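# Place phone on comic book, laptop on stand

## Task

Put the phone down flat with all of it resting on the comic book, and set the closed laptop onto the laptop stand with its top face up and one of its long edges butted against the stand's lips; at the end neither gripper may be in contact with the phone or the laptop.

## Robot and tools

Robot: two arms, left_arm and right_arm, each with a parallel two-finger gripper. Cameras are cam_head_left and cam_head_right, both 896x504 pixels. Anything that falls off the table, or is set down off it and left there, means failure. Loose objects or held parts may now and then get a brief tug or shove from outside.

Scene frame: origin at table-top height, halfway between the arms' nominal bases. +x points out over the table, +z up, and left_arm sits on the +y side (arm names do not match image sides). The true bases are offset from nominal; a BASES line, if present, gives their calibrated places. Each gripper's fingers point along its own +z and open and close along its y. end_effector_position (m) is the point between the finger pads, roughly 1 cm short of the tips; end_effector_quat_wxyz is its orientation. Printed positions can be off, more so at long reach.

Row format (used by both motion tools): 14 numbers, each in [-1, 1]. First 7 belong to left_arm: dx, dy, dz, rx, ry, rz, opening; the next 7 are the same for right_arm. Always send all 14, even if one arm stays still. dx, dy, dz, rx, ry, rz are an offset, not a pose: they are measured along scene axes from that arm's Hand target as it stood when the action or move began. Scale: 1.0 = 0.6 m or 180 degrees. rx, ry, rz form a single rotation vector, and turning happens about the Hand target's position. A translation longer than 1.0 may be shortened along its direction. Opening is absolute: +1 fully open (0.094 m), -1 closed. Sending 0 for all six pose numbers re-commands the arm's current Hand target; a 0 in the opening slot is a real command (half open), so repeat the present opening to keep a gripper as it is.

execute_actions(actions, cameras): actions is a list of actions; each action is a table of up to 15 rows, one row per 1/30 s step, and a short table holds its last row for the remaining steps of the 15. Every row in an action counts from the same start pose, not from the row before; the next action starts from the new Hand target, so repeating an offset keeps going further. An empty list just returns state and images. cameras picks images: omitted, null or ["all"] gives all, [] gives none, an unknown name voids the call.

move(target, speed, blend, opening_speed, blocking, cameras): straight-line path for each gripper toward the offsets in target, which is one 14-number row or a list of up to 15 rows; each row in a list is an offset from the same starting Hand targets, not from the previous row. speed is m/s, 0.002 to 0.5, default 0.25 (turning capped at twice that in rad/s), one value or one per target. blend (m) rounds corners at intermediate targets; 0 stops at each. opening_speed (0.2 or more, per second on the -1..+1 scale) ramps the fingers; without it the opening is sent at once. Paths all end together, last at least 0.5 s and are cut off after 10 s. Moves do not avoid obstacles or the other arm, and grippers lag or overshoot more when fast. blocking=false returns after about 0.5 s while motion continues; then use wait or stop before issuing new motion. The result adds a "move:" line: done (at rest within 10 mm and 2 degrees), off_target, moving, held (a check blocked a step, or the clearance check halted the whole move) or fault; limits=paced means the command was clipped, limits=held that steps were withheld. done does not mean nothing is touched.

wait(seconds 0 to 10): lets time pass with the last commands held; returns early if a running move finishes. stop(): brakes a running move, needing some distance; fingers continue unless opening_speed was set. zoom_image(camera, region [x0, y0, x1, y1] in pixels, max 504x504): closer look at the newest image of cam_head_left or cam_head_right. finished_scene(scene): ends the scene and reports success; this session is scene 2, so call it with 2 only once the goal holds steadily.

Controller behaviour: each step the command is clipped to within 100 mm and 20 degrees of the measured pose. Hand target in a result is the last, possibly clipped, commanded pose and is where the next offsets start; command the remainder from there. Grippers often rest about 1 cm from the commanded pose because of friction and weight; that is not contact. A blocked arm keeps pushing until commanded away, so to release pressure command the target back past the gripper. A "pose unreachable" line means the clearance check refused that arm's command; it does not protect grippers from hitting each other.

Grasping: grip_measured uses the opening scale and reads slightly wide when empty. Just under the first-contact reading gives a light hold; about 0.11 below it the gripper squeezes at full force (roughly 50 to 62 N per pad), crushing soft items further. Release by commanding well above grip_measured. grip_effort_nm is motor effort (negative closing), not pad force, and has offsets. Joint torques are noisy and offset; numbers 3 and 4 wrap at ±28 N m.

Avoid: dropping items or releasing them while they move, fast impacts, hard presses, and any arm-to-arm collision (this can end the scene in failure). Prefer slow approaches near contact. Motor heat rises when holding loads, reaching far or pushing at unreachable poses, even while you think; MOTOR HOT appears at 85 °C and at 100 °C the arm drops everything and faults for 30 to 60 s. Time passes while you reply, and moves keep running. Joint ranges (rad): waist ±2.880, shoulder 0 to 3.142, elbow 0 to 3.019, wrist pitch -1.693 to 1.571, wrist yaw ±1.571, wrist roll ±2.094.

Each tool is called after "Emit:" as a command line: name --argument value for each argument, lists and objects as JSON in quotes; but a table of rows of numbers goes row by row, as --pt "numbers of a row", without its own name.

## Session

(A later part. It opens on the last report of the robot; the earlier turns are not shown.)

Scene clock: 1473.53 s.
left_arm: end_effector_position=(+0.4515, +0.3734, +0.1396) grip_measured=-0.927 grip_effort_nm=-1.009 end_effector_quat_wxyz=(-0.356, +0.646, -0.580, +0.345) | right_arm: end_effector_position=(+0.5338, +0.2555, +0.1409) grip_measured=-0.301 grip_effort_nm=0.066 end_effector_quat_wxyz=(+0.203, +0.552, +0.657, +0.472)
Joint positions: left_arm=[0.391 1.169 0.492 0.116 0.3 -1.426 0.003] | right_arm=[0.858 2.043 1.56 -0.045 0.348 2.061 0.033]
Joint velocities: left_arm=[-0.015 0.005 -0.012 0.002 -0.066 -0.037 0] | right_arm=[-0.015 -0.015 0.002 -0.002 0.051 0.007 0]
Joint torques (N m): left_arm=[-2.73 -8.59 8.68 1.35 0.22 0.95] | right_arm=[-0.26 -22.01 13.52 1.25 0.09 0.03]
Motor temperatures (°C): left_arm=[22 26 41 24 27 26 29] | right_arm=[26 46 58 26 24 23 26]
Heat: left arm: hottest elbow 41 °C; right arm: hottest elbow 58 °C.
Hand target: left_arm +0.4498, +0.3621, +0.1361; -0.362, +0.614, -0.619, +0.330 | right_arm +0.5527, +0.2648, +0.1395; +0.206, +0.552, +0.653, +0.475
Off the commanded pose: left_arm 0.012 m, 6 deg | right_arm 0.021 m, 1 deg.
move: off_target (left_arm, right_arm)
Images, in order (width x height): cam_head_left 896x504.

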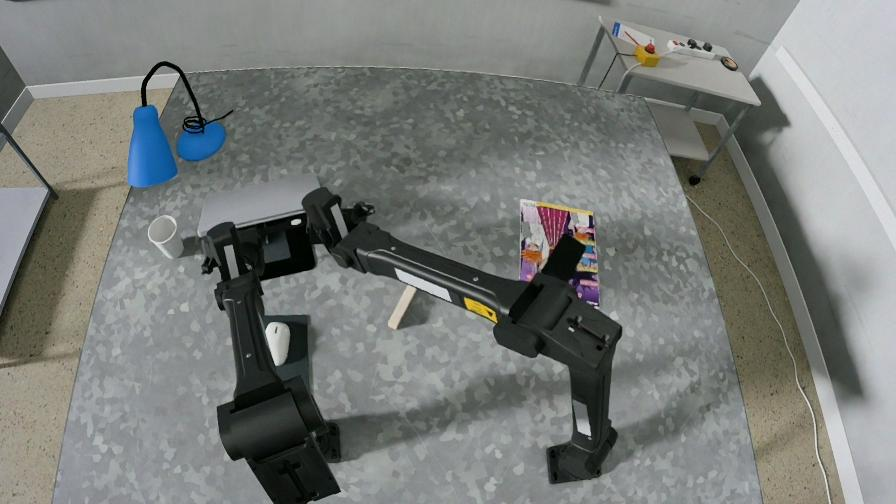

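Emit:
move --target '[0,0,0,0,0,0,-0.95,0,0,0,0,0,0,-0.72]' --opening_speed 0.4 --cameras '["cam_head_left"]'

Emit:
zoom_image --camera "cam_head_left" --region '[190, 160, 370, 261]'

Scene clock: 1477.30 s.
left_arm: end_effector_position=(+0.4515, +0.3734, +0.1396) grip_measured=-0.927 grip_effort_nm=-1.009 end_effector_quat_wxyz=(-0.356, +0.646, -0.580, +0.345) | right_arm: end_effector_position=(+0.5331, +0.2558, +0.1358) grip_measured=-0.657 grip_effort_nm=-1.028 end_effector_quat_wxyz=(+0.209, +0.540, +0.670, +0.464)
Joint positions: left_arm=[0.391 1.169 0.492 0.116 0.3 -1.426 0.003] | right_arm=[0.858 2.048 1.56 -0.049 0.344 2.023 0.016]
Joint velocities: left_arm=[-0.024 -0.015 -0.002 -0.002 -0.022 0.037 0] | right_arm=[-0.005 0.005 0.007 -0.002 0.022 -0.051 0]
Joint torques (N m): left_arm=[-2.43 -8.35 8.64 1.14 0.13 0.96] | right_arm=[-0.21 -22.59 13.49 1.39 0.22 0.38]
Motor temperatures (°C): left_arm=[22 26 41 24 27 26 30] | right_arm=[26 46 59 26 24 23 26]
Heat: left arm: hottest elbow 41 °C; right arm: hottest elbow 59 °C.
Hand target: left_arm +0.4498, +0.3621, +0.1361; -0.362, +0.614, -0.619, +0.330 | right_arm +0.5527, +0.2649, +0.1394; +0.206, +0.552, +0.653, +0.475
Off the commanded pose: left_arm 0.012 m, 6 deg | right_arm 0.022 m, 3 deg.
move: off_target (left_arm, right_arm)
Images, in order (width x height): cam_head_left 896x504.

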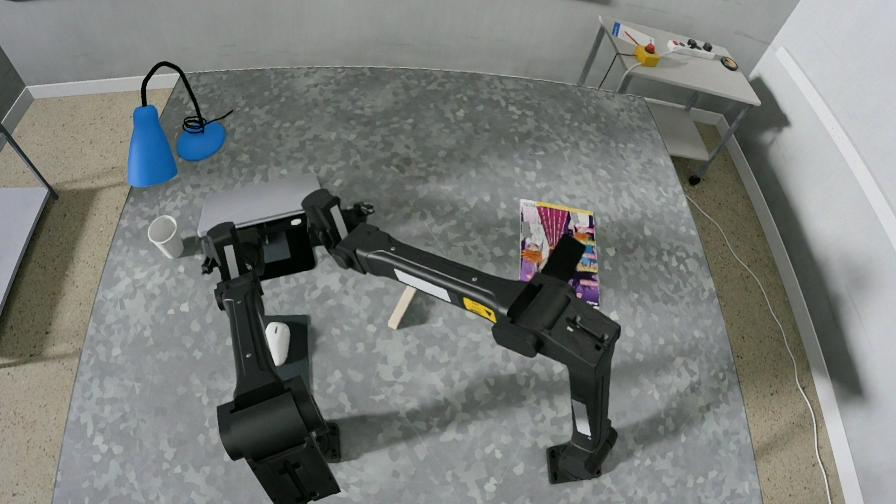

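Scaled by 2.800.

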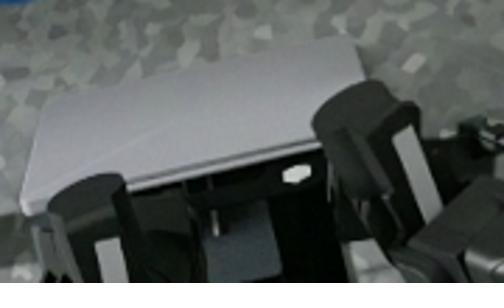

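Emit:
move --target '[0,0,0,0,0,0,-0.95,0.04,0.018,0.01,0,0,0,-0.72]' --speed 0.06 --cameras '["cam_head_left"]'

Emit:
zoom_image --camera "cam_head_left" --region '[190, 160, 370, 261]'

Scene clock: 1482.77 s.
left_arm: end_effector_position=(+0.4515, +0.3735, +0.1396) grip_measured=-0.927 grip_effort_nm=-1.004 end_effector_quat_wxyz=(-0.356, +0.646, -0.580, +0.345) | right_arm: end_effector_position=(+0.5349, +0.2572, +0.1367) grip_measured=-0.662 grip_effort_nm=-1.038 end_effector_quat_wxyz=(+0.209, +0.541, +0.680, +0.449)
Joint positions: left_arm=[0.391 1.169 0.492 0.116 0.299 -1.426 0.003] | right_arm=[0.857 2.054 1.593 -0.111 0.341 2.02 0.016]
Joint velocities: left_arm=[-0.005 -0.005 0.002 0.002 -0.037 -0.007 0] | right_arm=[-0.015 -0.015 -0.007 0.002 0.022 -0.066 -0.001]
Joint torques (N m): left_arm=[-2.55 -8.29 8.69 1.25 0.18 0.96] | right_arm=[-1.38 -20.25 17.18 2.09 -0.16 0.31]
Motor temperatures (°C): left_arm=[22 26 41 24 27 26 30] | right_arm=[26 47 60 26 24 23 27]
Heat: left arm: hottest elbow 41 °C; right arm: hottest elbow 60 °C.
Hand target: left_arm +0.4498, +0.3622, +0.1361; -0.362, +0.614, -0.619, +0.330 | right_arm +0.5769, +0.2753, +0.1454; +0.206, +0.552, +0.653, +0.476
Off the commanded pose: left_arm 0.012 m, 6 deg | right_arm 0.046 m, 4 deg.
move: off_target (left_arm, right_arm)
Images, in order (width x height): cam_head_left 896x504.

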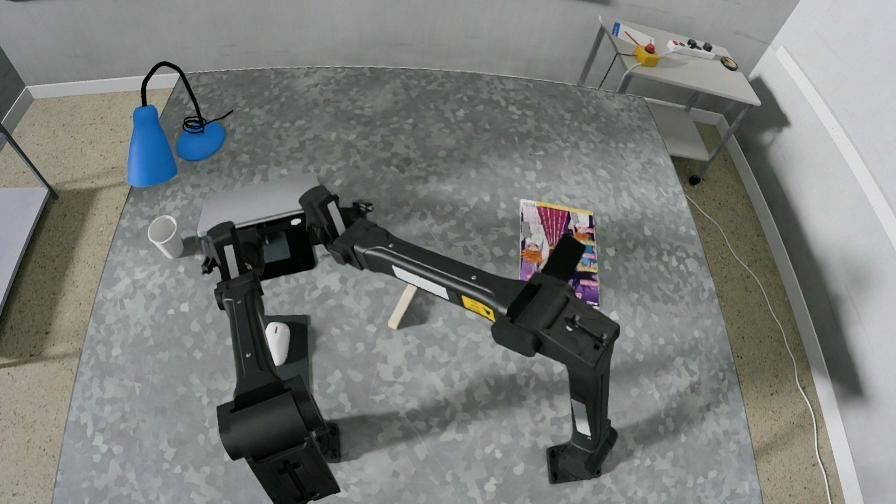

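Scaled by 2.800.

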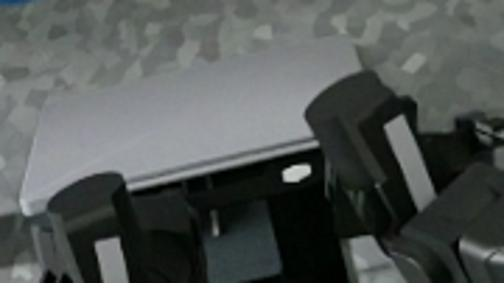

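Emit:
move --target '[0,0,0,0,0,0,-0.95,0.06,0.0,0.03,0,0,0,-0.72]' --speed 0.06 --cameras '["cam_head_left"]'

Emit:
zoom_image --camera "cam_head_left" --region '[190, 160, 370, 261]'

Scene clock: 1485.93 s.
left_arm: end_effector_position=(+0.4520, +0.3764, +0.1395) grip_measured=-0.927 grip_effort_nm=-1.009 end_effector_quat_wxyz=(-0.359, +0.654, -0.571, +0.343) | right_arm: end_effector_position=(+0.5465, +0.2636, +0.1408) grip_measured=-0.664 grip_effort_nm=-1.038 end_effector_quat_wxyz=(+0.198, +0.531, +0.699, +0.436)
Joint positions: left_arm=[0.391 1.172 0.492 0.124 0.283 -1.445 0.003] | right_arm=[0.842 2.077 1.666 -0.189 0.295 1.99 0.016]
Joint velocities: left_arm=[0.005 0.005 -0.002 -0.002 0.007 0.022 0] | right_arm=[-0.015 -0.015 0.007 -0.002 -0.037 -0.095 -0.001]
Joint torques (N m): left_arm=[-2.9 -9.23 8.59 0.95 0.75 1.13] | right_arm=[-3.02 -20.66 18.91 2.58 0.21 0.39]
Motor temperatures (°C): left_arm=[22 26 41 24 27 26 30] | right_arm=[26 47 61 26 24 23 27]
Heat: left arm: hottest elbow 41 °C; right arm: hottest elbow 61 °C.
Hand target: left_arm +0.4497, +0.3621, +0.1360; -0.362, +0.614, -0.619, +0.330 | right_arm +0.6129, +0.2749, +0.1630; +0.206, +0.552, +0.653, +0.476
Off the commanded pose: left_arm 0.015 m, 7 deg | right_arm 0.071 m, 7 deg.
move: off_target (left_arm, right_arm)
Images, in order (width x height): cam_head_left 896x504.

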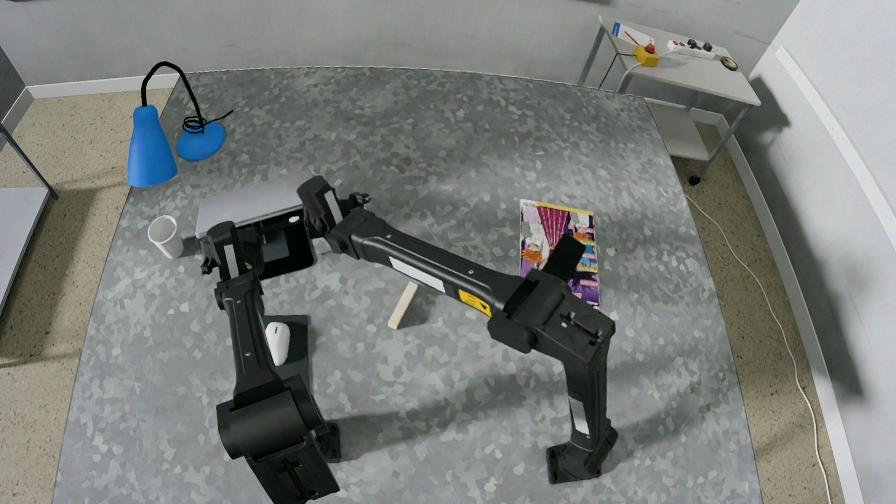

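Scaled by 2.800.

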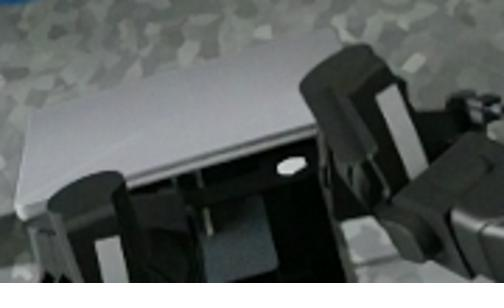

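Emit:
zoom_image --camera "cam_head_left" --region '[240, 195, 320, 240]'

Emit:
zoom_image --camera "cam_head_left" --region '[250, 160, 350, 216]'

Scaled by 6.300.

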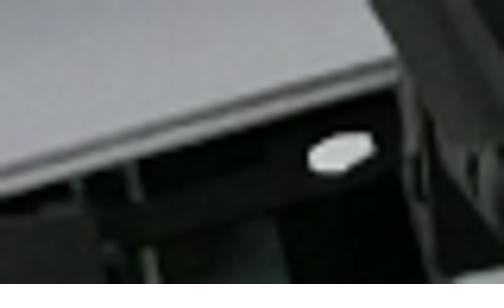

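Scaled by 5.040.

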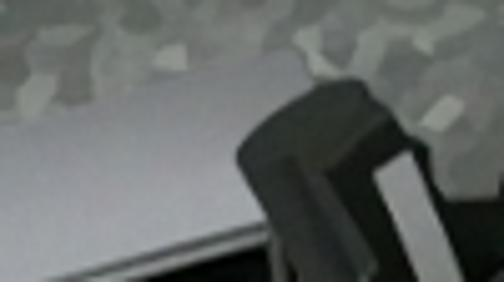

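Emit:
move --target '[0,0,0,0,0,0,-0.95,-0.065,-0.002,-0.042,0,0,0,-0.72]' --speed 0.06

Emit:
zoom_image --camera "cam_head_left" --region '[190, 160, 370, 261]'

Emit:
zoom_image --camera "cam_head_right" --region '[200, 160, 380, 261]'

Scene clock: 1496.97 s.
left_arm: end_effector_position=(+0.4522, +0.3767, +0.1396) grip_measured=-0.927 grip_effort_nm=-1.009 end_effector_quat_wxyz=(-0.359, +0.654, -0.570, +0.343) | right_arm: end_effector_position=(+0.5474, +0.2640, +0.1437) grip_measured=-0.664 grip_effort_nm=-1.033 end_effector_quat_wxyz=(+0.207, +0.532, +0.694, +0.440)
Joint positions: left_arm=[0.391 1.173 0.492 0.125 0.282 -1.445 0.003] | right_arm=[0.846 2.077 1.666 -0.177 0.315 1.99 0.016]
Joint velocities: left_arm=[0.015 -0.015 0.002 -0.002 0.007 0.022 0] | right_arm=[0.005 -0.005 0.012 -0.002 -0.037 -0.037 0]
Joint torques (N m): left_arm=[-3.31 -8.82 8.46 1.06 0.8 1.14] | right_arm=[-0.38 -21.89 12 4.52 0.69 0.61]
Motor temperatures (°C): left_arm=[22 26 41 24 27 26 30] | right_arm=[26 47 68 26 24 23 28]
Heat: left arm: hottest elbow 41 °C; right arm: hottest elbow 68 °C.
Hand target: left_arm +0.4497, +0.3621, +0.1360; -0.362, +0.614, -0.619, +0.330 | right_arm +0.5738, +0.2741, +0.1380; +0.206, +0.552, +0.653, +0.476
Off the commanded pose: left_arm 0.015 m, 7 deg | right_arm 0.029 m, 7 deg.
move: off_target (left_arm, right_arm)

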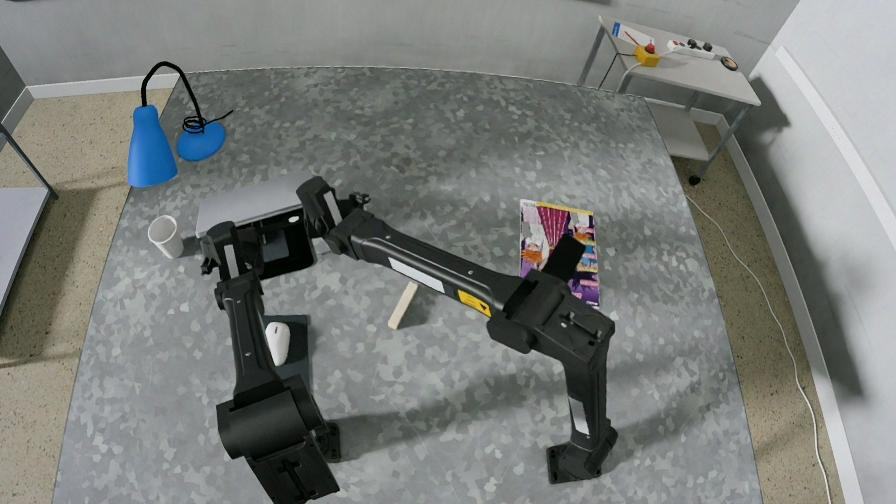

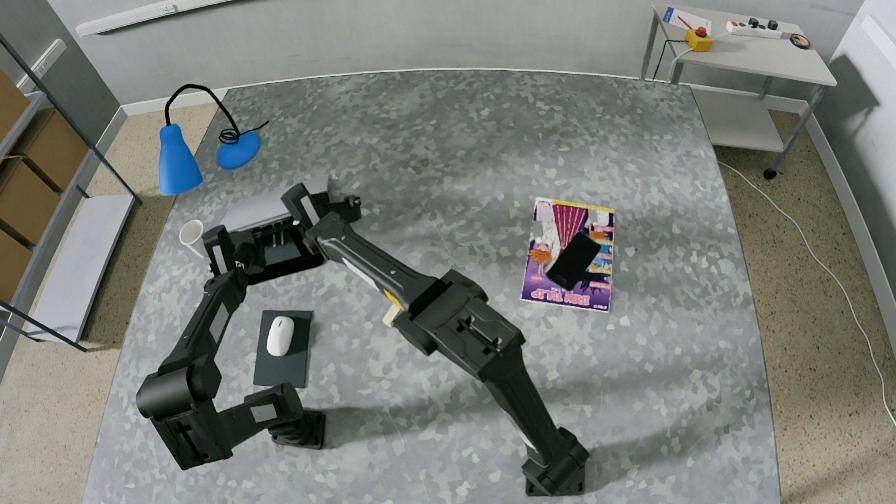

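Scaled by 2.800.

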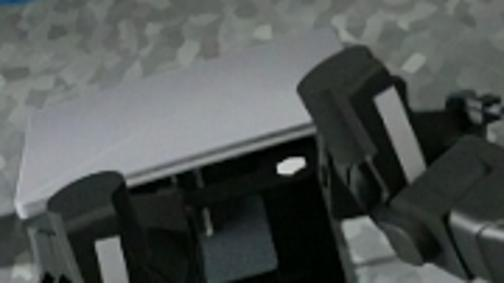

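Scaled by 2.800.

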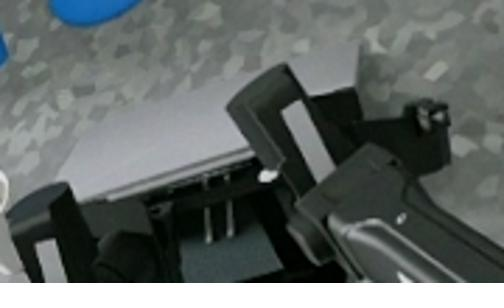

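Emit:
move --target '[0,0,0,0,0,0,-0.95,-0.144,-0.058,0.045,0,0,0,-0.75]' --speed 0.06 --cameras '["cam_head_left"]'

Emit:
zoom_image --camera "cam_head_left" --region '[190, 160, 370, 261]'

Emit:
zoom_image --camera "cam_head_left" --region '[240, 195, 320, 240]'

Scene clock: 1504.57 s.
left_arm: end_effector_position=(+0.4497, +0.3680, +0.1402) grip_measured=-0.934 grip_effort_nm=-1.009 end_effector_quat_wxyz=(-0.351, +0.639, -0.588, +0.351) | right_arm: end_effector_position=(+0.5069, +0.2403, +0.1418) grip_measured=-0.667 grip_effort_nm=-1.033 end_effector_quat_wxyz=(+0.218, +0.546, +0.666, +0.460)
Joint positions: left_arm=[0.39 1.16 0.488 0.108 0.322 -1.415 0.003] | right_arm=[0.88 1.979 1.464 -0.033 0.386 2.04 0.016]
Joint velocities: left_arm=[-0.005 0.015 0.012 -0.012 -0.051 -0.022 0.001] | right_arm=[0.005 -0.015 -0.012 -0.007 0.022 -0.125 0]
Joint torques (N m): left_arm=[-2.78 -7.82 9.11 1.26 -0.68 0.87] | right_arm=[2.02 -29.1 6.38 1.32 0.38 0.48]
Motor temperatures (°C): left_arm=[22 26 40 24 28 26 30] | right_arm=[26 46 65 26 24 23 28]
Heat: left arm: hottest elbow 40 °C; right arm: hottest elbow 65 °C.
Hand target: left_arm +0.4498, +0.3622, +0.1361; -0.362, +0.614, -0.619, +0.330 | right_arm +0.4869, +0.2410, +0.1658; +0.206, +0.552, +0.653, +0.475
Off the commanded pose: left_arm 0.007 m, 5 deg | right_arm 0.030 m, 3 deg.
joint sent to its limit (right arm) — joint 6 (wrist roll), upper limit. The joint targets still meet the commanded pose.
move: off_target (left_arm, right_arm)
Images, in order (width x height): cam_head_left 896x504.

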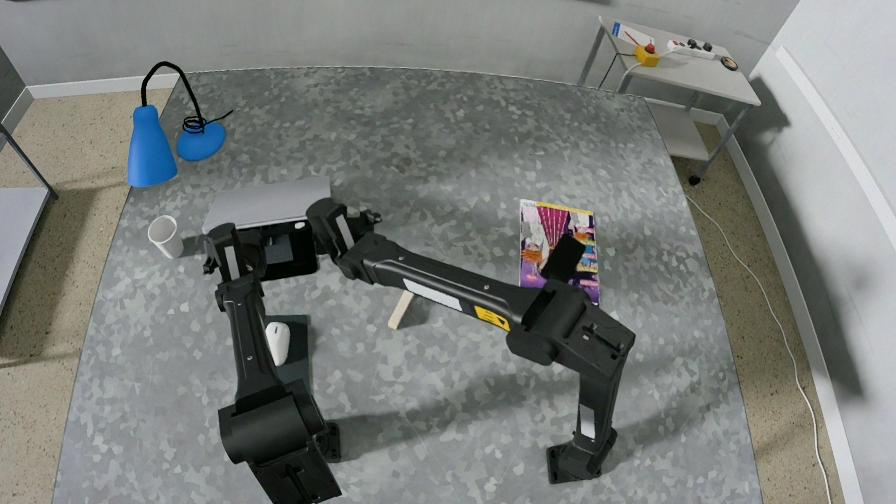

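Scaled by 2.800.

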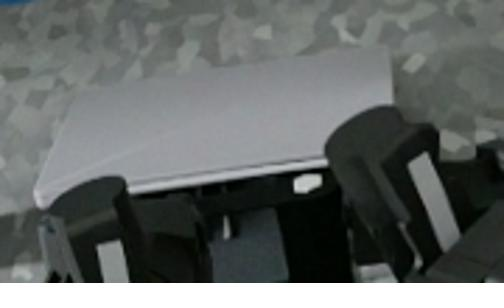

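Scaled by 6.300.

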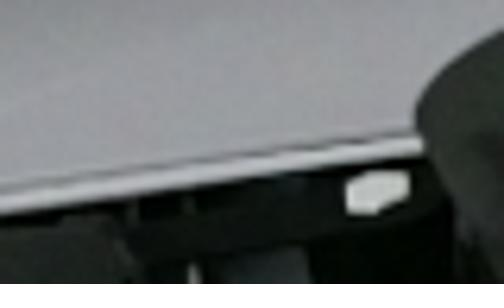

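Emit:
zoom_image --camera "cam_head_left" --region '[200, 165, 340, 205]'

Emit:
move --pt "0 0 0 0 0 0 -0.95 0.08 0.03 -0.045 0 0 0 -0.75" --pt "0 0 0 0 0 0 -0.95 0.15 0.06 -0.05 0 0 0 -0.75" --speed 0.06 --cameras '["cam_head_left"]'

Emit:
zoom_image --camera "cam_head_left" --region '[190, 160, 370, 261]'

Emit:
zoom_image --camera "cam_head_left" --region '[240, 195, 320, 240]'

Scaled by 3.600.

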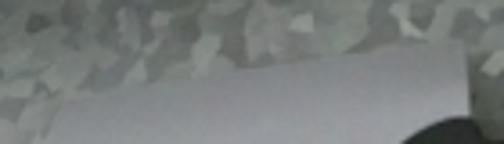

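Scene clock: 1510.30 s.
left_arm: end_effector_position=(+0.4505, +0.3725, +0.1394) grip_measured=-0.934 grip_effort_nm=-1.009 end_effector_quat_wxyz=(-0.356, +0.650, -0.576, +0.346) | right_arm: end_effector_position=(+0.5375, +0.2505, +0.1355) grip_measured=-0.667 grip_effort_nm=-1.033 end_effector_quat_wxyz=(+0.214, +0.541, +0.679, +0.449)
Joint positions: left_arm=[0.387 1.165 0.488 0.118 0.292 -1.438 0.003] | right_arm=[0.85 2.048 1.577 -0.096 0.344 2.011 0.016]
Joint velocities: left_arm=[-0.005 -0.005 -0.012 -0.007 -0.051 -0.007 0.001] | right_arm=[0.005 -0.005 -0.022 0.002 0.022 -0.007 0]
Joint torques (N m): left_arm=[-2.43 -7.53 8.96 1.14 0.41 1.12] | right_arm=[-0.85 -18.78 17.44 2.32 -0.29 0.4]
Motor temperatures (°C): left_arm=[22 26 41 24 27 26 30] | right_arm=[26 46 64 26 24 23 28]
Heat: left arm: hottest elbow 41 °C; right arm: hottest elbow 64 °C.
Hand target: left_arm +0.4498, +0.3622, +0.1361; -0.362, +0.614, -0.619, +0.330 | right_arm +0.5773, +0.2755, +0.1352; +0.206, +0.552, +0.653, +0.476
Off the commanded pose: left_arm 0.011 m, 7 deg | right_arm 0.047 m, 5 deg.
move: off_target (left_arm, right_arm)
Images, in order (width x height): cam_head_left 896x504.

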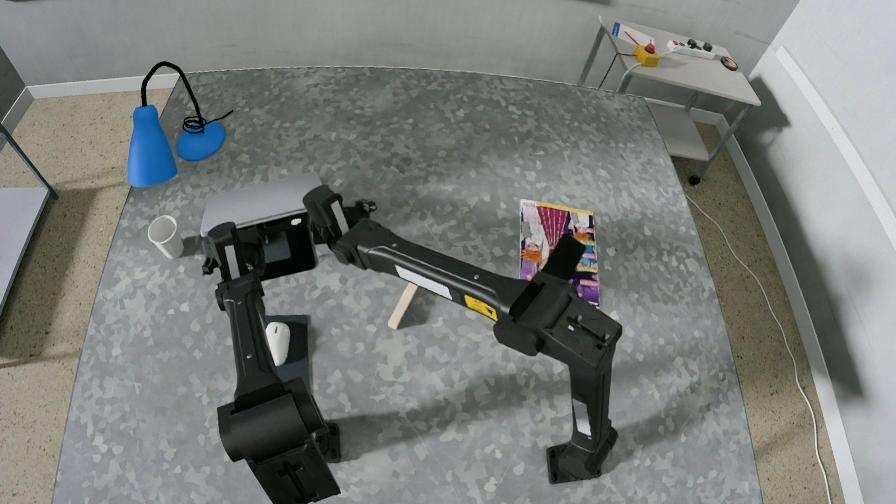

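Scaled by 2.800.

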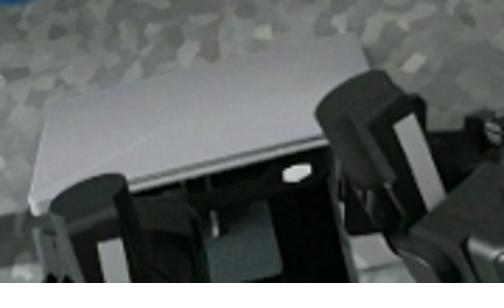

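Scaled by 6.300.

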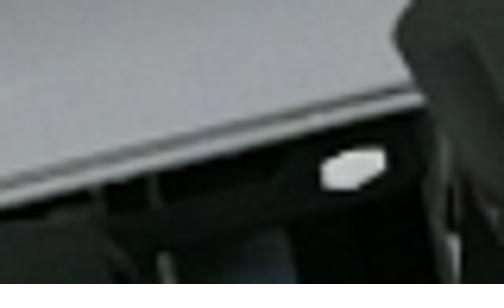

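Emit:
move --target '[0,0,0,0,0,0,-0.95,0.06,0.0,0.02,0,0,0,-0.75]' --speed 0.06 --cameras '["cam_head_left"]'

Emit:
zoom_image --camera "cam_head_left" --region '[190, 160, 370, 261]'

Emit:
zoom_image --camera "cam_head_left" --region '[240, 195, 320, 240]'

Scene clock: 1514.57 s.
left_arm: end_effector_position=(+0.4517, +0.3769, +0.1391) grip_measured=-0.932 grip_effort_nm=-1.013 end_effector_quat_wxyz=(-0.361, +0.658, -0.565, +0.343) | right_arm: end_effector_position=(+0.5506, +0.2606, +0.1387) grip_measured=-0.667 grip_effort_nm=-1.038 end_effector_quat_wxyz=(+0.204, +0.530, +0.695, +0.441)
Joint positions: left_arm=[0.387 1.172 0.488 0.134 0.271 -1.46 0.003] | right_arm=[0.837 2.08 1.656 -0.161 0.3 1.982 0.016]
Joint velocities: left_arm=[-0.024 0.015 -0.012 -0.007 -0.051 -0.022 0] | right_arm=[-0.005 -0.024 -0.002 -0.007 0.022 -0.007 -0.001]
Joint torques (N m): left_arm=[-2.73 -8.7 8.81 0.84 1.16 1.28] | right_arm=[-2.67 -19.19 18.66 2.91 0.06 0.46]
Motor temperatures (°C): left_arm=[22 26 41 24 28 26 30] | right_arm=[26 46 65 26 24 23 28]
Heat: left arm: hottest elbow 41 °C; right arm: hottest elbow 65 °C.
Hand target: left_arm +0.4498, +0.3622, +0.1362; -0.362, +0.614, -0.619, +0.330 | right_arm +0.6134, +0.2747, +0.1471; +0.206, +0.552, +0.653, +0.476
Off the commanded pose: left_arm 0.015 m, 8 deg | right_arm 0.065 m, 7 deg.
move: off_target (left_arm, right_arm)
Images, in order (width x height): cam_head_left 896x504.

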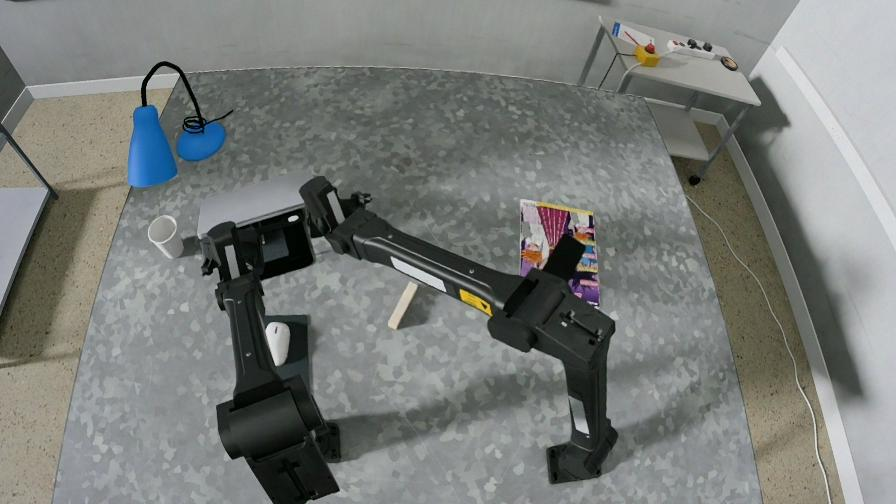

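Scaled by 2.800.

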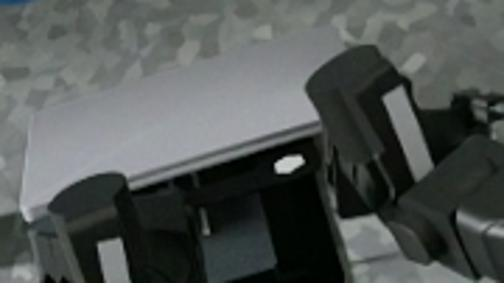

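Scaled by 6.300.

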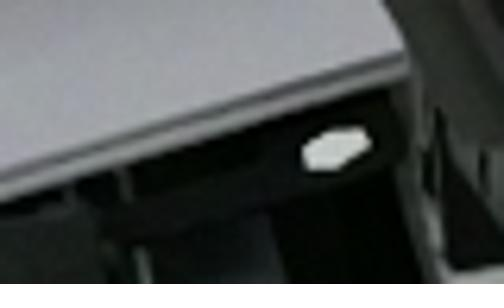

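Emit:
move --target '[0,0,0,0,0,0,-0.95,0.02,0.04,-0.03,0,0,0,-0.75]' --speed 0.08 --cameras '["cam_head_left"]'

Emit:
zoom_image --camera "cam_head_left" --region '[240, 195, 320, 240]'

Scene clock: 1520.73 s.
left_arm: end_effector_position=(+0.4544, +0.3826, +0.1386) grip_measured=-0.920 grip_effort_nm=-1.013 end_effector_quat_wxyz=(-0.363, +0.667, -0.554, +0.341) | right_arm: end_effector_position=(+0.5661, +0.2783, +0.1373) grip_measured=-0.663 grip_effort_nm=-1.038 end_effector_quat_wxyz=(+0.210, +0.518, +0.702, +0.442)
Joint positions: left_arm=[0.39 1.186 0.495 0.144 0.254 -1.48 0.004] | right_arm=[0.837 2.14 1.748 -0.185 0.298 1.952 0.016]
Joint velocities: left_arm=[-0.005 -0.005 0.007 0.002 -0.007 0.066 -0.001] | right_arm=[-0.005 -0.015 0.002 0.007 0.007 0.022 0]
Joint torques (N m): left_arm=[-2.78 -11.11 7.87 0.79 1.81 1.46] | right_arm=[-1.9 -18.37 19.18 3.11 0.32 0.8]
Motor temperatures (°C): left_arm=[22 26 41 24 28 27 30] | right_arm=[26 46 68 26 24 24 28]
Heat: left arm: hottest elbow 41 °C; right arm: hottest elbow 68 °C.
Hand target: left_arm +0.4498, +0.3620, +0.1360; -0.362, +0.614, -0.620, +0.330 | right_arm +0.6256, +0.2985, +0.1289; +0.206, +0.552, +0.653, +0.476
Off the commanded pose: left_arm 0.021 m, 10 deg | right_arm 0.063 m, 8 deg.
move: off_target (left_arm, right_arm)
Images, in order (width x height): cam_head_left 896x504.

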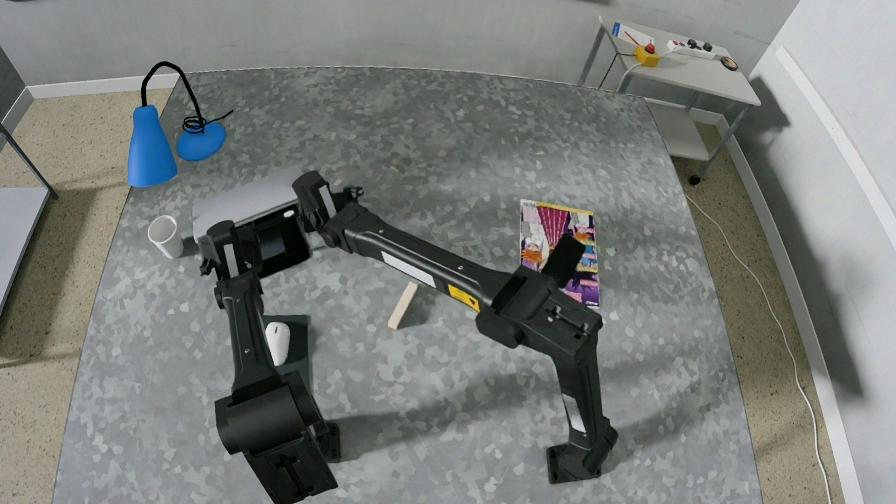

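Scaled by 6.300.

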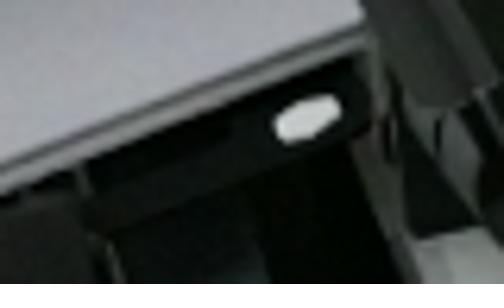

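Emit:
move --target '[-0.1,-0.05,0.02,0,0,0,-0.95,-0.01,-0.0,-0.0,0,0,0,-0.75]' --speed 0.08 --cameras '["cam_head_left"]'

Emit:
zoom_image --camera "cam_head_left" --region '[240, 195, 320, 240]'

Emit:
zoom_image --camera "cam_head_left" --region '[180, 160, 360, 261]'

Scene clock: 1526.93 s.
left_arm: end_effector_position=(+0.4047, +0.3635, +0.1490) grip_measured=-0.903 grip_effort_nm=-1.009 end_effector_quat_wxyz=(-0.363, +0.676, -0.544, +0.340) | right_arm: end_effector_position=(+0.5644, +0.2808, +0.1257) grip_measured=-0.660 grip_effort_nm=-1.033 end_effector_quat_wxyz=(+0.215, +0.500, +0.719, +0.432)
Joint positions: left_arm=[0.392 0.964 0.395 0.02 0.242 -1.502 0.005] | right_arm=[0.838 2.154 1.749 -0.186 0.287 1.904 0.016]
Joint velocities: left_arm=[-0.015 -0.024 0.002 -0.022 0.022 -0.022 -0.001] | right_arm=[-0.005 0.005 -0.012 -0.007 -0.037 -0.022 0]
Joint torques (N m): left_arm=[-4.31 -11.22 6.42 0.01 1.84 1.59] | right_arm=[-1.61 -20.07 18.28 3.34 0.74 1.24]
Motor temperatures (°C): left_arm=[22 26 41 24 30 27 30] | right_arm=[26 46 69 26 24 24 28]
Heat: left arm: hottest elbow 41 °C; right arm: hottest elbow 69 °C.
Hand target: left_arm +0.3896, +0.3329, +0.1479; -0.362, +0.614, -0.619, +0.330 | right_arm +0.6195, +0.2987, +0.1288; +0.206, +0.552, +0.653, +0.476
Off the commanded pose: left_arm 0.035 m, 11 deg | right_arm 0.058 m, 11 deg.
move: off_target (left_arm, right_arm)
Images, in order (width x height): cam_head_left 896x504.

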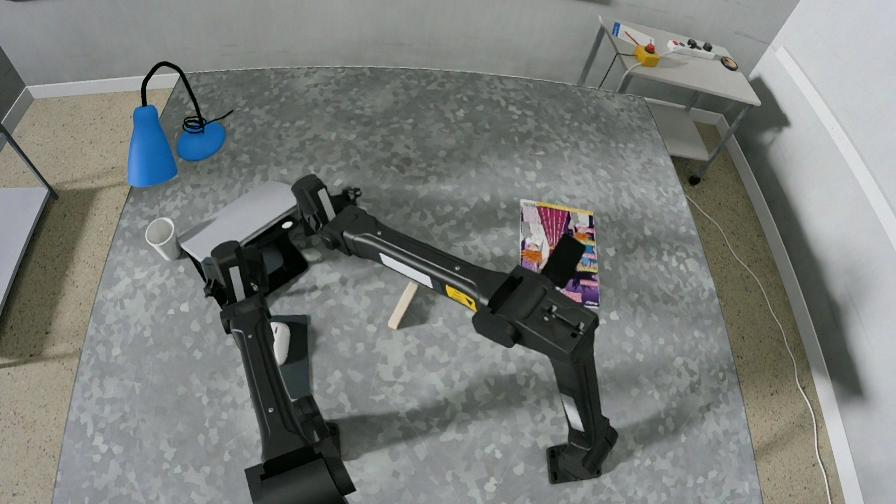

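Scaled by 6.300.

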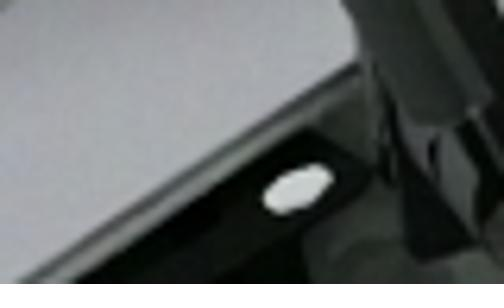

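Scaled by 2.800.

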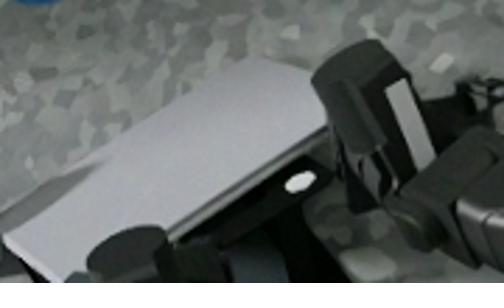

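Emit:
move --target '[0.07,0.03,-0.01,0,0,0,-0.95,-0.06,-0.02,0.0,0,0,0,-0.75]' --speed 0.08

Emit:
zoom_image --camera "cam_head_left" --region '[150, 160, 350, 272]'

Emit:
zoom_image --camera "cam_head_right" --region '[170, 160, 370, 272]'

Scene clock: 1533.37 s.
left_arm: end_effector_position=(+0.4195, +0.3687, +0.1487) grip_measured=-0.902 grip_effort_nm=-1.009 end_effector_quat_wxyz=(-0.371, +0.663, -0.553, +0.343) | right_arm: end_effector_position=(+0.5678, +0.2799, +0.1295) grip_measured=-0.660 grip_effort_nm=-1.038 end_effector_quat_wxyz=(+0.224, +0.510, +0.705, +0.440)
Joint positions: left_arm=[0.394 1.029 0.417 0.08 0.255 -1.474 0.005] | right_arm=[0.841 2.156 1.749 -0.165 0.318 1.924 0.016]
Joint velocities: left_arm=[-0.024 -0.005 -0.002 0.012 0.022 0.081 0] | right_arm=[-0.005 -0.024 -0.022 -0.002 -0.051 -0.007 0]
Joint torques (N m): left_arm=[-4.37 -3.43 11.89 1.16 1.38 1.34] | right_arm=[0.21 -24.94 11.19 3.62 0.57 1.2]
Motor temperatures (°C): left_arm=[22 26 41 24 31 28 30] | right_arm=[26 45 72 26 24 24 28]
Heat: left arm: hottest elbow 41 °C; right arm: hottest elbow 72 °C.
Hand target: left_arm +0.4317, +0.3503, +0.1420; -0.362, +0.614, -0.619, +0.330 | right_arm +0.5836, +0.2871, +0.1289; +0.206, +0.552, +0.653, +0.476
Off the commanded pose: left_arm 0.023 m, 10 deg | right_arm 0.017 m, 9 deg.
move: off_target (left_arm, right_arm)

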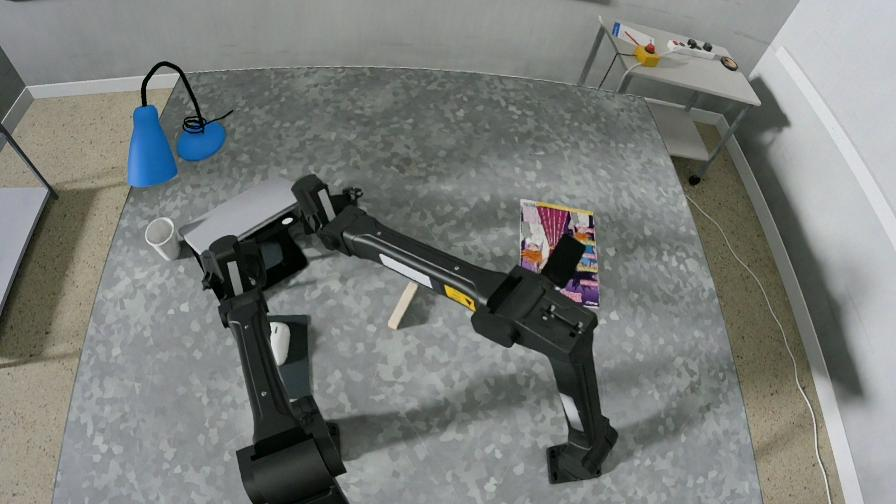

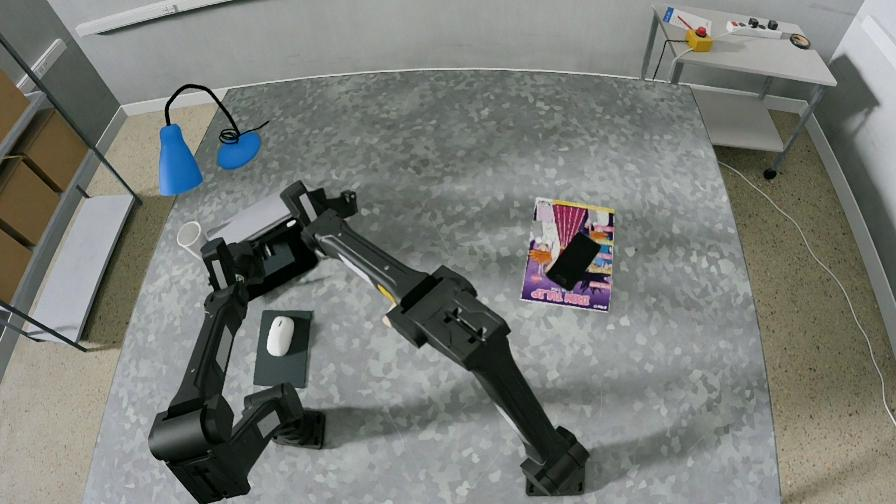

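Scaled by 2.520.

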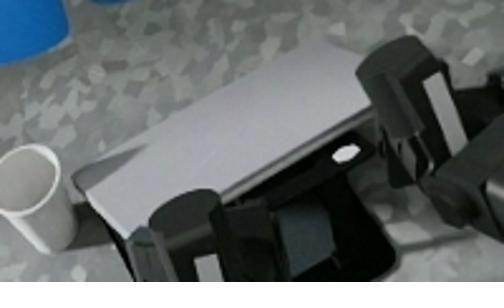

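Scaled by 2.520.

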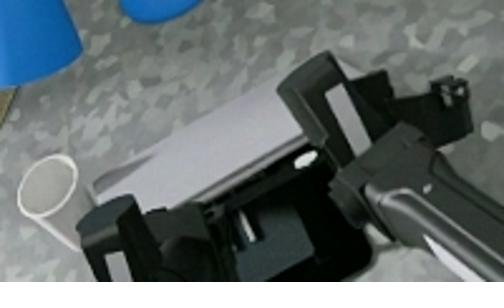

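Emit:
zoom_image --camera "cam_head_left" --region '[170, 200, 240, 260]'

Emit:
zoom_image --camera "cam_head_right" --region '[195, 205, 255, 255]'

Scaled by 7.200.

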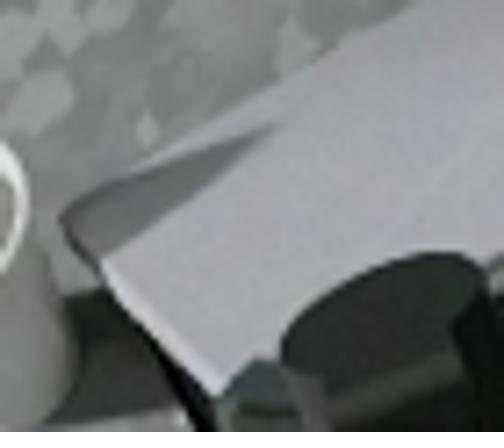

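Scaled by 8.400.

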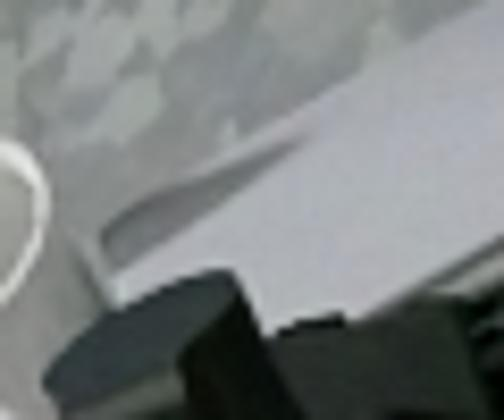

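Emit:
move --target '[0.075,-0.01,-0.01,0,0,0,-0.95,-0.075,-0.05,0.01,0,0,0,-0.75]' --speed 0.06

Emit:
zoom_image --camera "cam_head_left" --region '[150, 160, 350, 272]'

Scene clock: 1543.50 s.
left_arm: end_effector_position=(+0.4547, +0.3673, +0.1466) grip_measured=-0.927 grip_effort_nm=-0.999 end_effector_quat_wxyz=(-0.373, +0.651, -0.566, +0.341) | right_arm: end_effector_position=(+0.5574, +0.2510, +0.1308) grip_measured=-0.666 grip_effort_nm=-1.038 end_effector_quat_wxyz=(+0.237, +0.535, +0.667, +0.462)
Joint positions: left_arm=[0.348 1.15 0.484 0.14 0.227 -1.465 0.003] | right_arm=[0.837 2.09 1.603 -0.032 0.371 1.976 0.016]
Joint velocities: left_arm=[0.005 -0.015 0.002 -0.012 0.022 -0.022 -0.001] | right_arm=[-0.015 0.005 -0.017 0.007 -0.081 0.022 -0.001]
Joint torques (N m): left_arm=[-6.48 -2.96 12.82 1.4 0.18 0.95] | right_arm=[1.9 -28.69 6.6 1.61 -0.38 0.83]
Motor temperatures (°C): left_arm=[22 26 42 24 31 27 30] | right_arm=[26 46 70 26 24 25 28]
Heat: left arm: hottest elbow 42 °C; right arm: hottest elbow 70 °C.
Hand target: left_arm +0.4765, +0.3439, +0.1359; -0.362, +0.614, -0.619, +0.330 | right_arm +0.5380, +0.2581, +0.1355; +0.206, +0.552, +0.653, +0.476
Off the commanded pose: left_arm 0.034 m, 8 deg | right_arm 0.020 m, 5 deg.
move: off_target (left_arm, right_arm)

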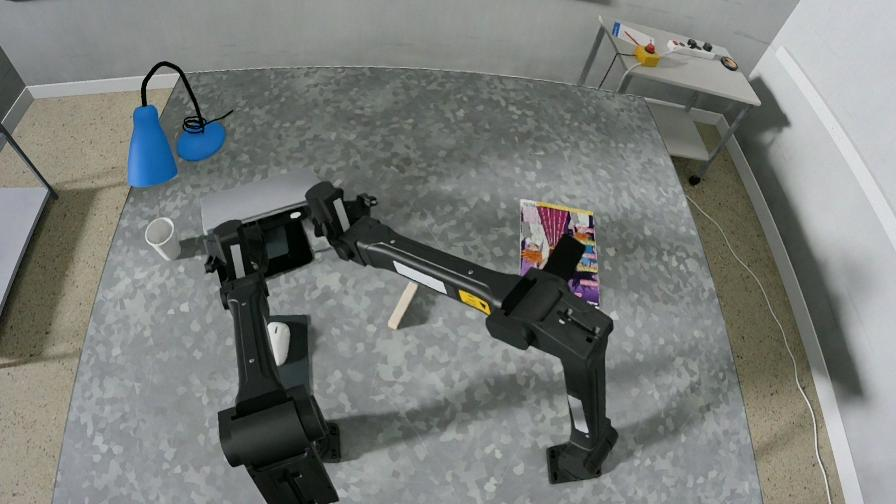

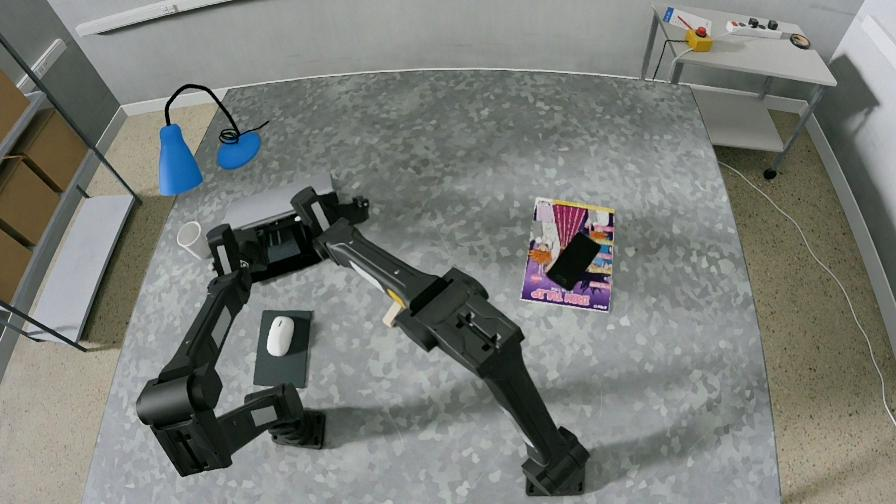

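Scaled by 2.520.

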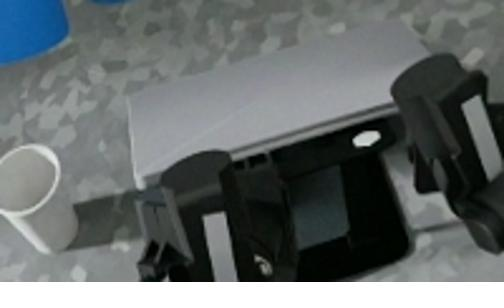

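Emit:
zoom_image --camera "cam_head_left" --region '[230, 175, 320, 225]'

Emit:
zoom_image --camera "cam_head_right" --region '[205, 170, 355, 254]'

Scaled by 5.600.

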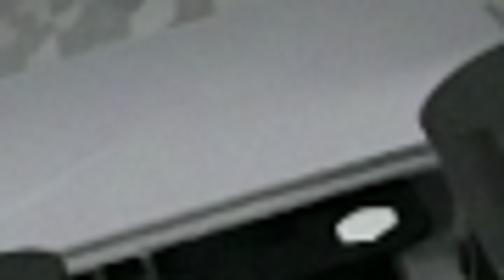

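Scaled by 3.360.

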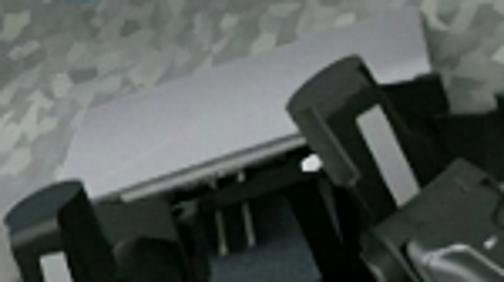

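Emit:
move --target '[-0.04,0.02,0.0,0,0,0,-0.95,0.103,0.045,0.008,0,0,0,-0.75]' --speed 0.06 --cameras '["cam_head_left"]'

Emit:
zoom_image --camera "cam_head_left" --region '[230, 175, 320, 225]'

Emit:
zoom_image --camera "cam_head_left" --region '[180, 160, 340, 250]'

Scene clock: 1551.43 s.
left_arm: end_effector_position=(+0.4541, +0.3668, +0.1445) grip_measured=-0.928 grip_effort_nm=-1.009 end_effector_quat_wxyz=(-0.363, +0.653, -0.565, +0.350) | right_arm: end_effector_position=(+0.5732, +0.2479, +0.1315) grip_measured=-0.667 grip_effort_nm=-1.038 end_effector_quat_wxyz=(+0.234, +0.536, +0.685, +0.435)
Joint positions: left_arm=[0.359 1.156 0.484 0.139 0.258 -1.476 0.003] | right_arm=[0.816 2.112 1.679 -0.143 0.348 1.958 0.016]
Joint velocities: left_arm=[-0.005 -0.005 -0.007 0.007 -0.037 -0.037 0] | right_arm=[0.005 -0.005 0.002 -0.007 0.022 -0.007 -0.001]
Joint torques (N m): left_arm=[-3.14 -7 9.35 0.8 1.05 1.32] | right_arm=[0.5 -20.95 17.73 2.19 -0.93 0.74]
Motor temperatures (°C): left_arm=[22 26 42 24 30 27 30] | right_arm=[26 46 68 26 24 24 28]
Heat: left arm: hottest elbow 42 °C; right arm: hottest elbow 68 °C.
Hand target: left_arm +0.4527, +0.3560, +0.1361; -0.362, +0.614, -0.619, +0.330 | right_arm +0.6003, +0.2840, +0.1397; +0.206, +0.552, +0.653, +0.476
Off the commanded pose: left_arm 0.014 m, 8 deg | right_arm 0.047 m, 7 deg.
move: off_target (left_arm, right_arm)
Images, in order (width x height): cam_head_left 896x504.

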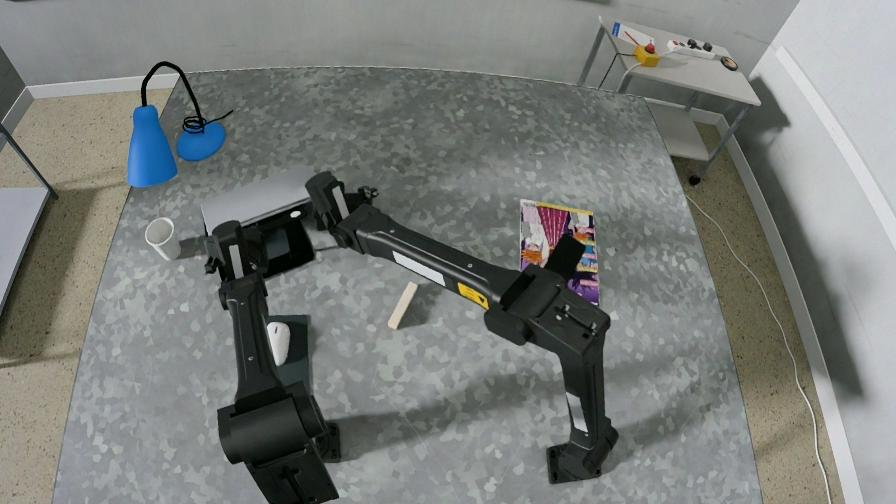

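Scaled by 5.600.

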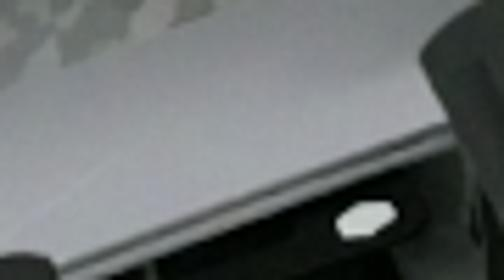

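Scaled by 3.150.

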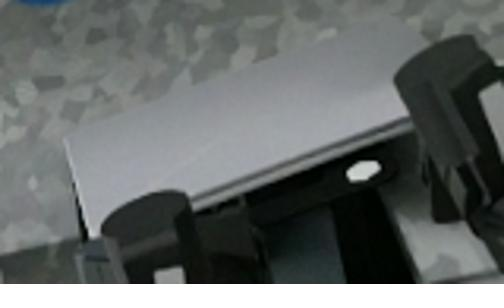

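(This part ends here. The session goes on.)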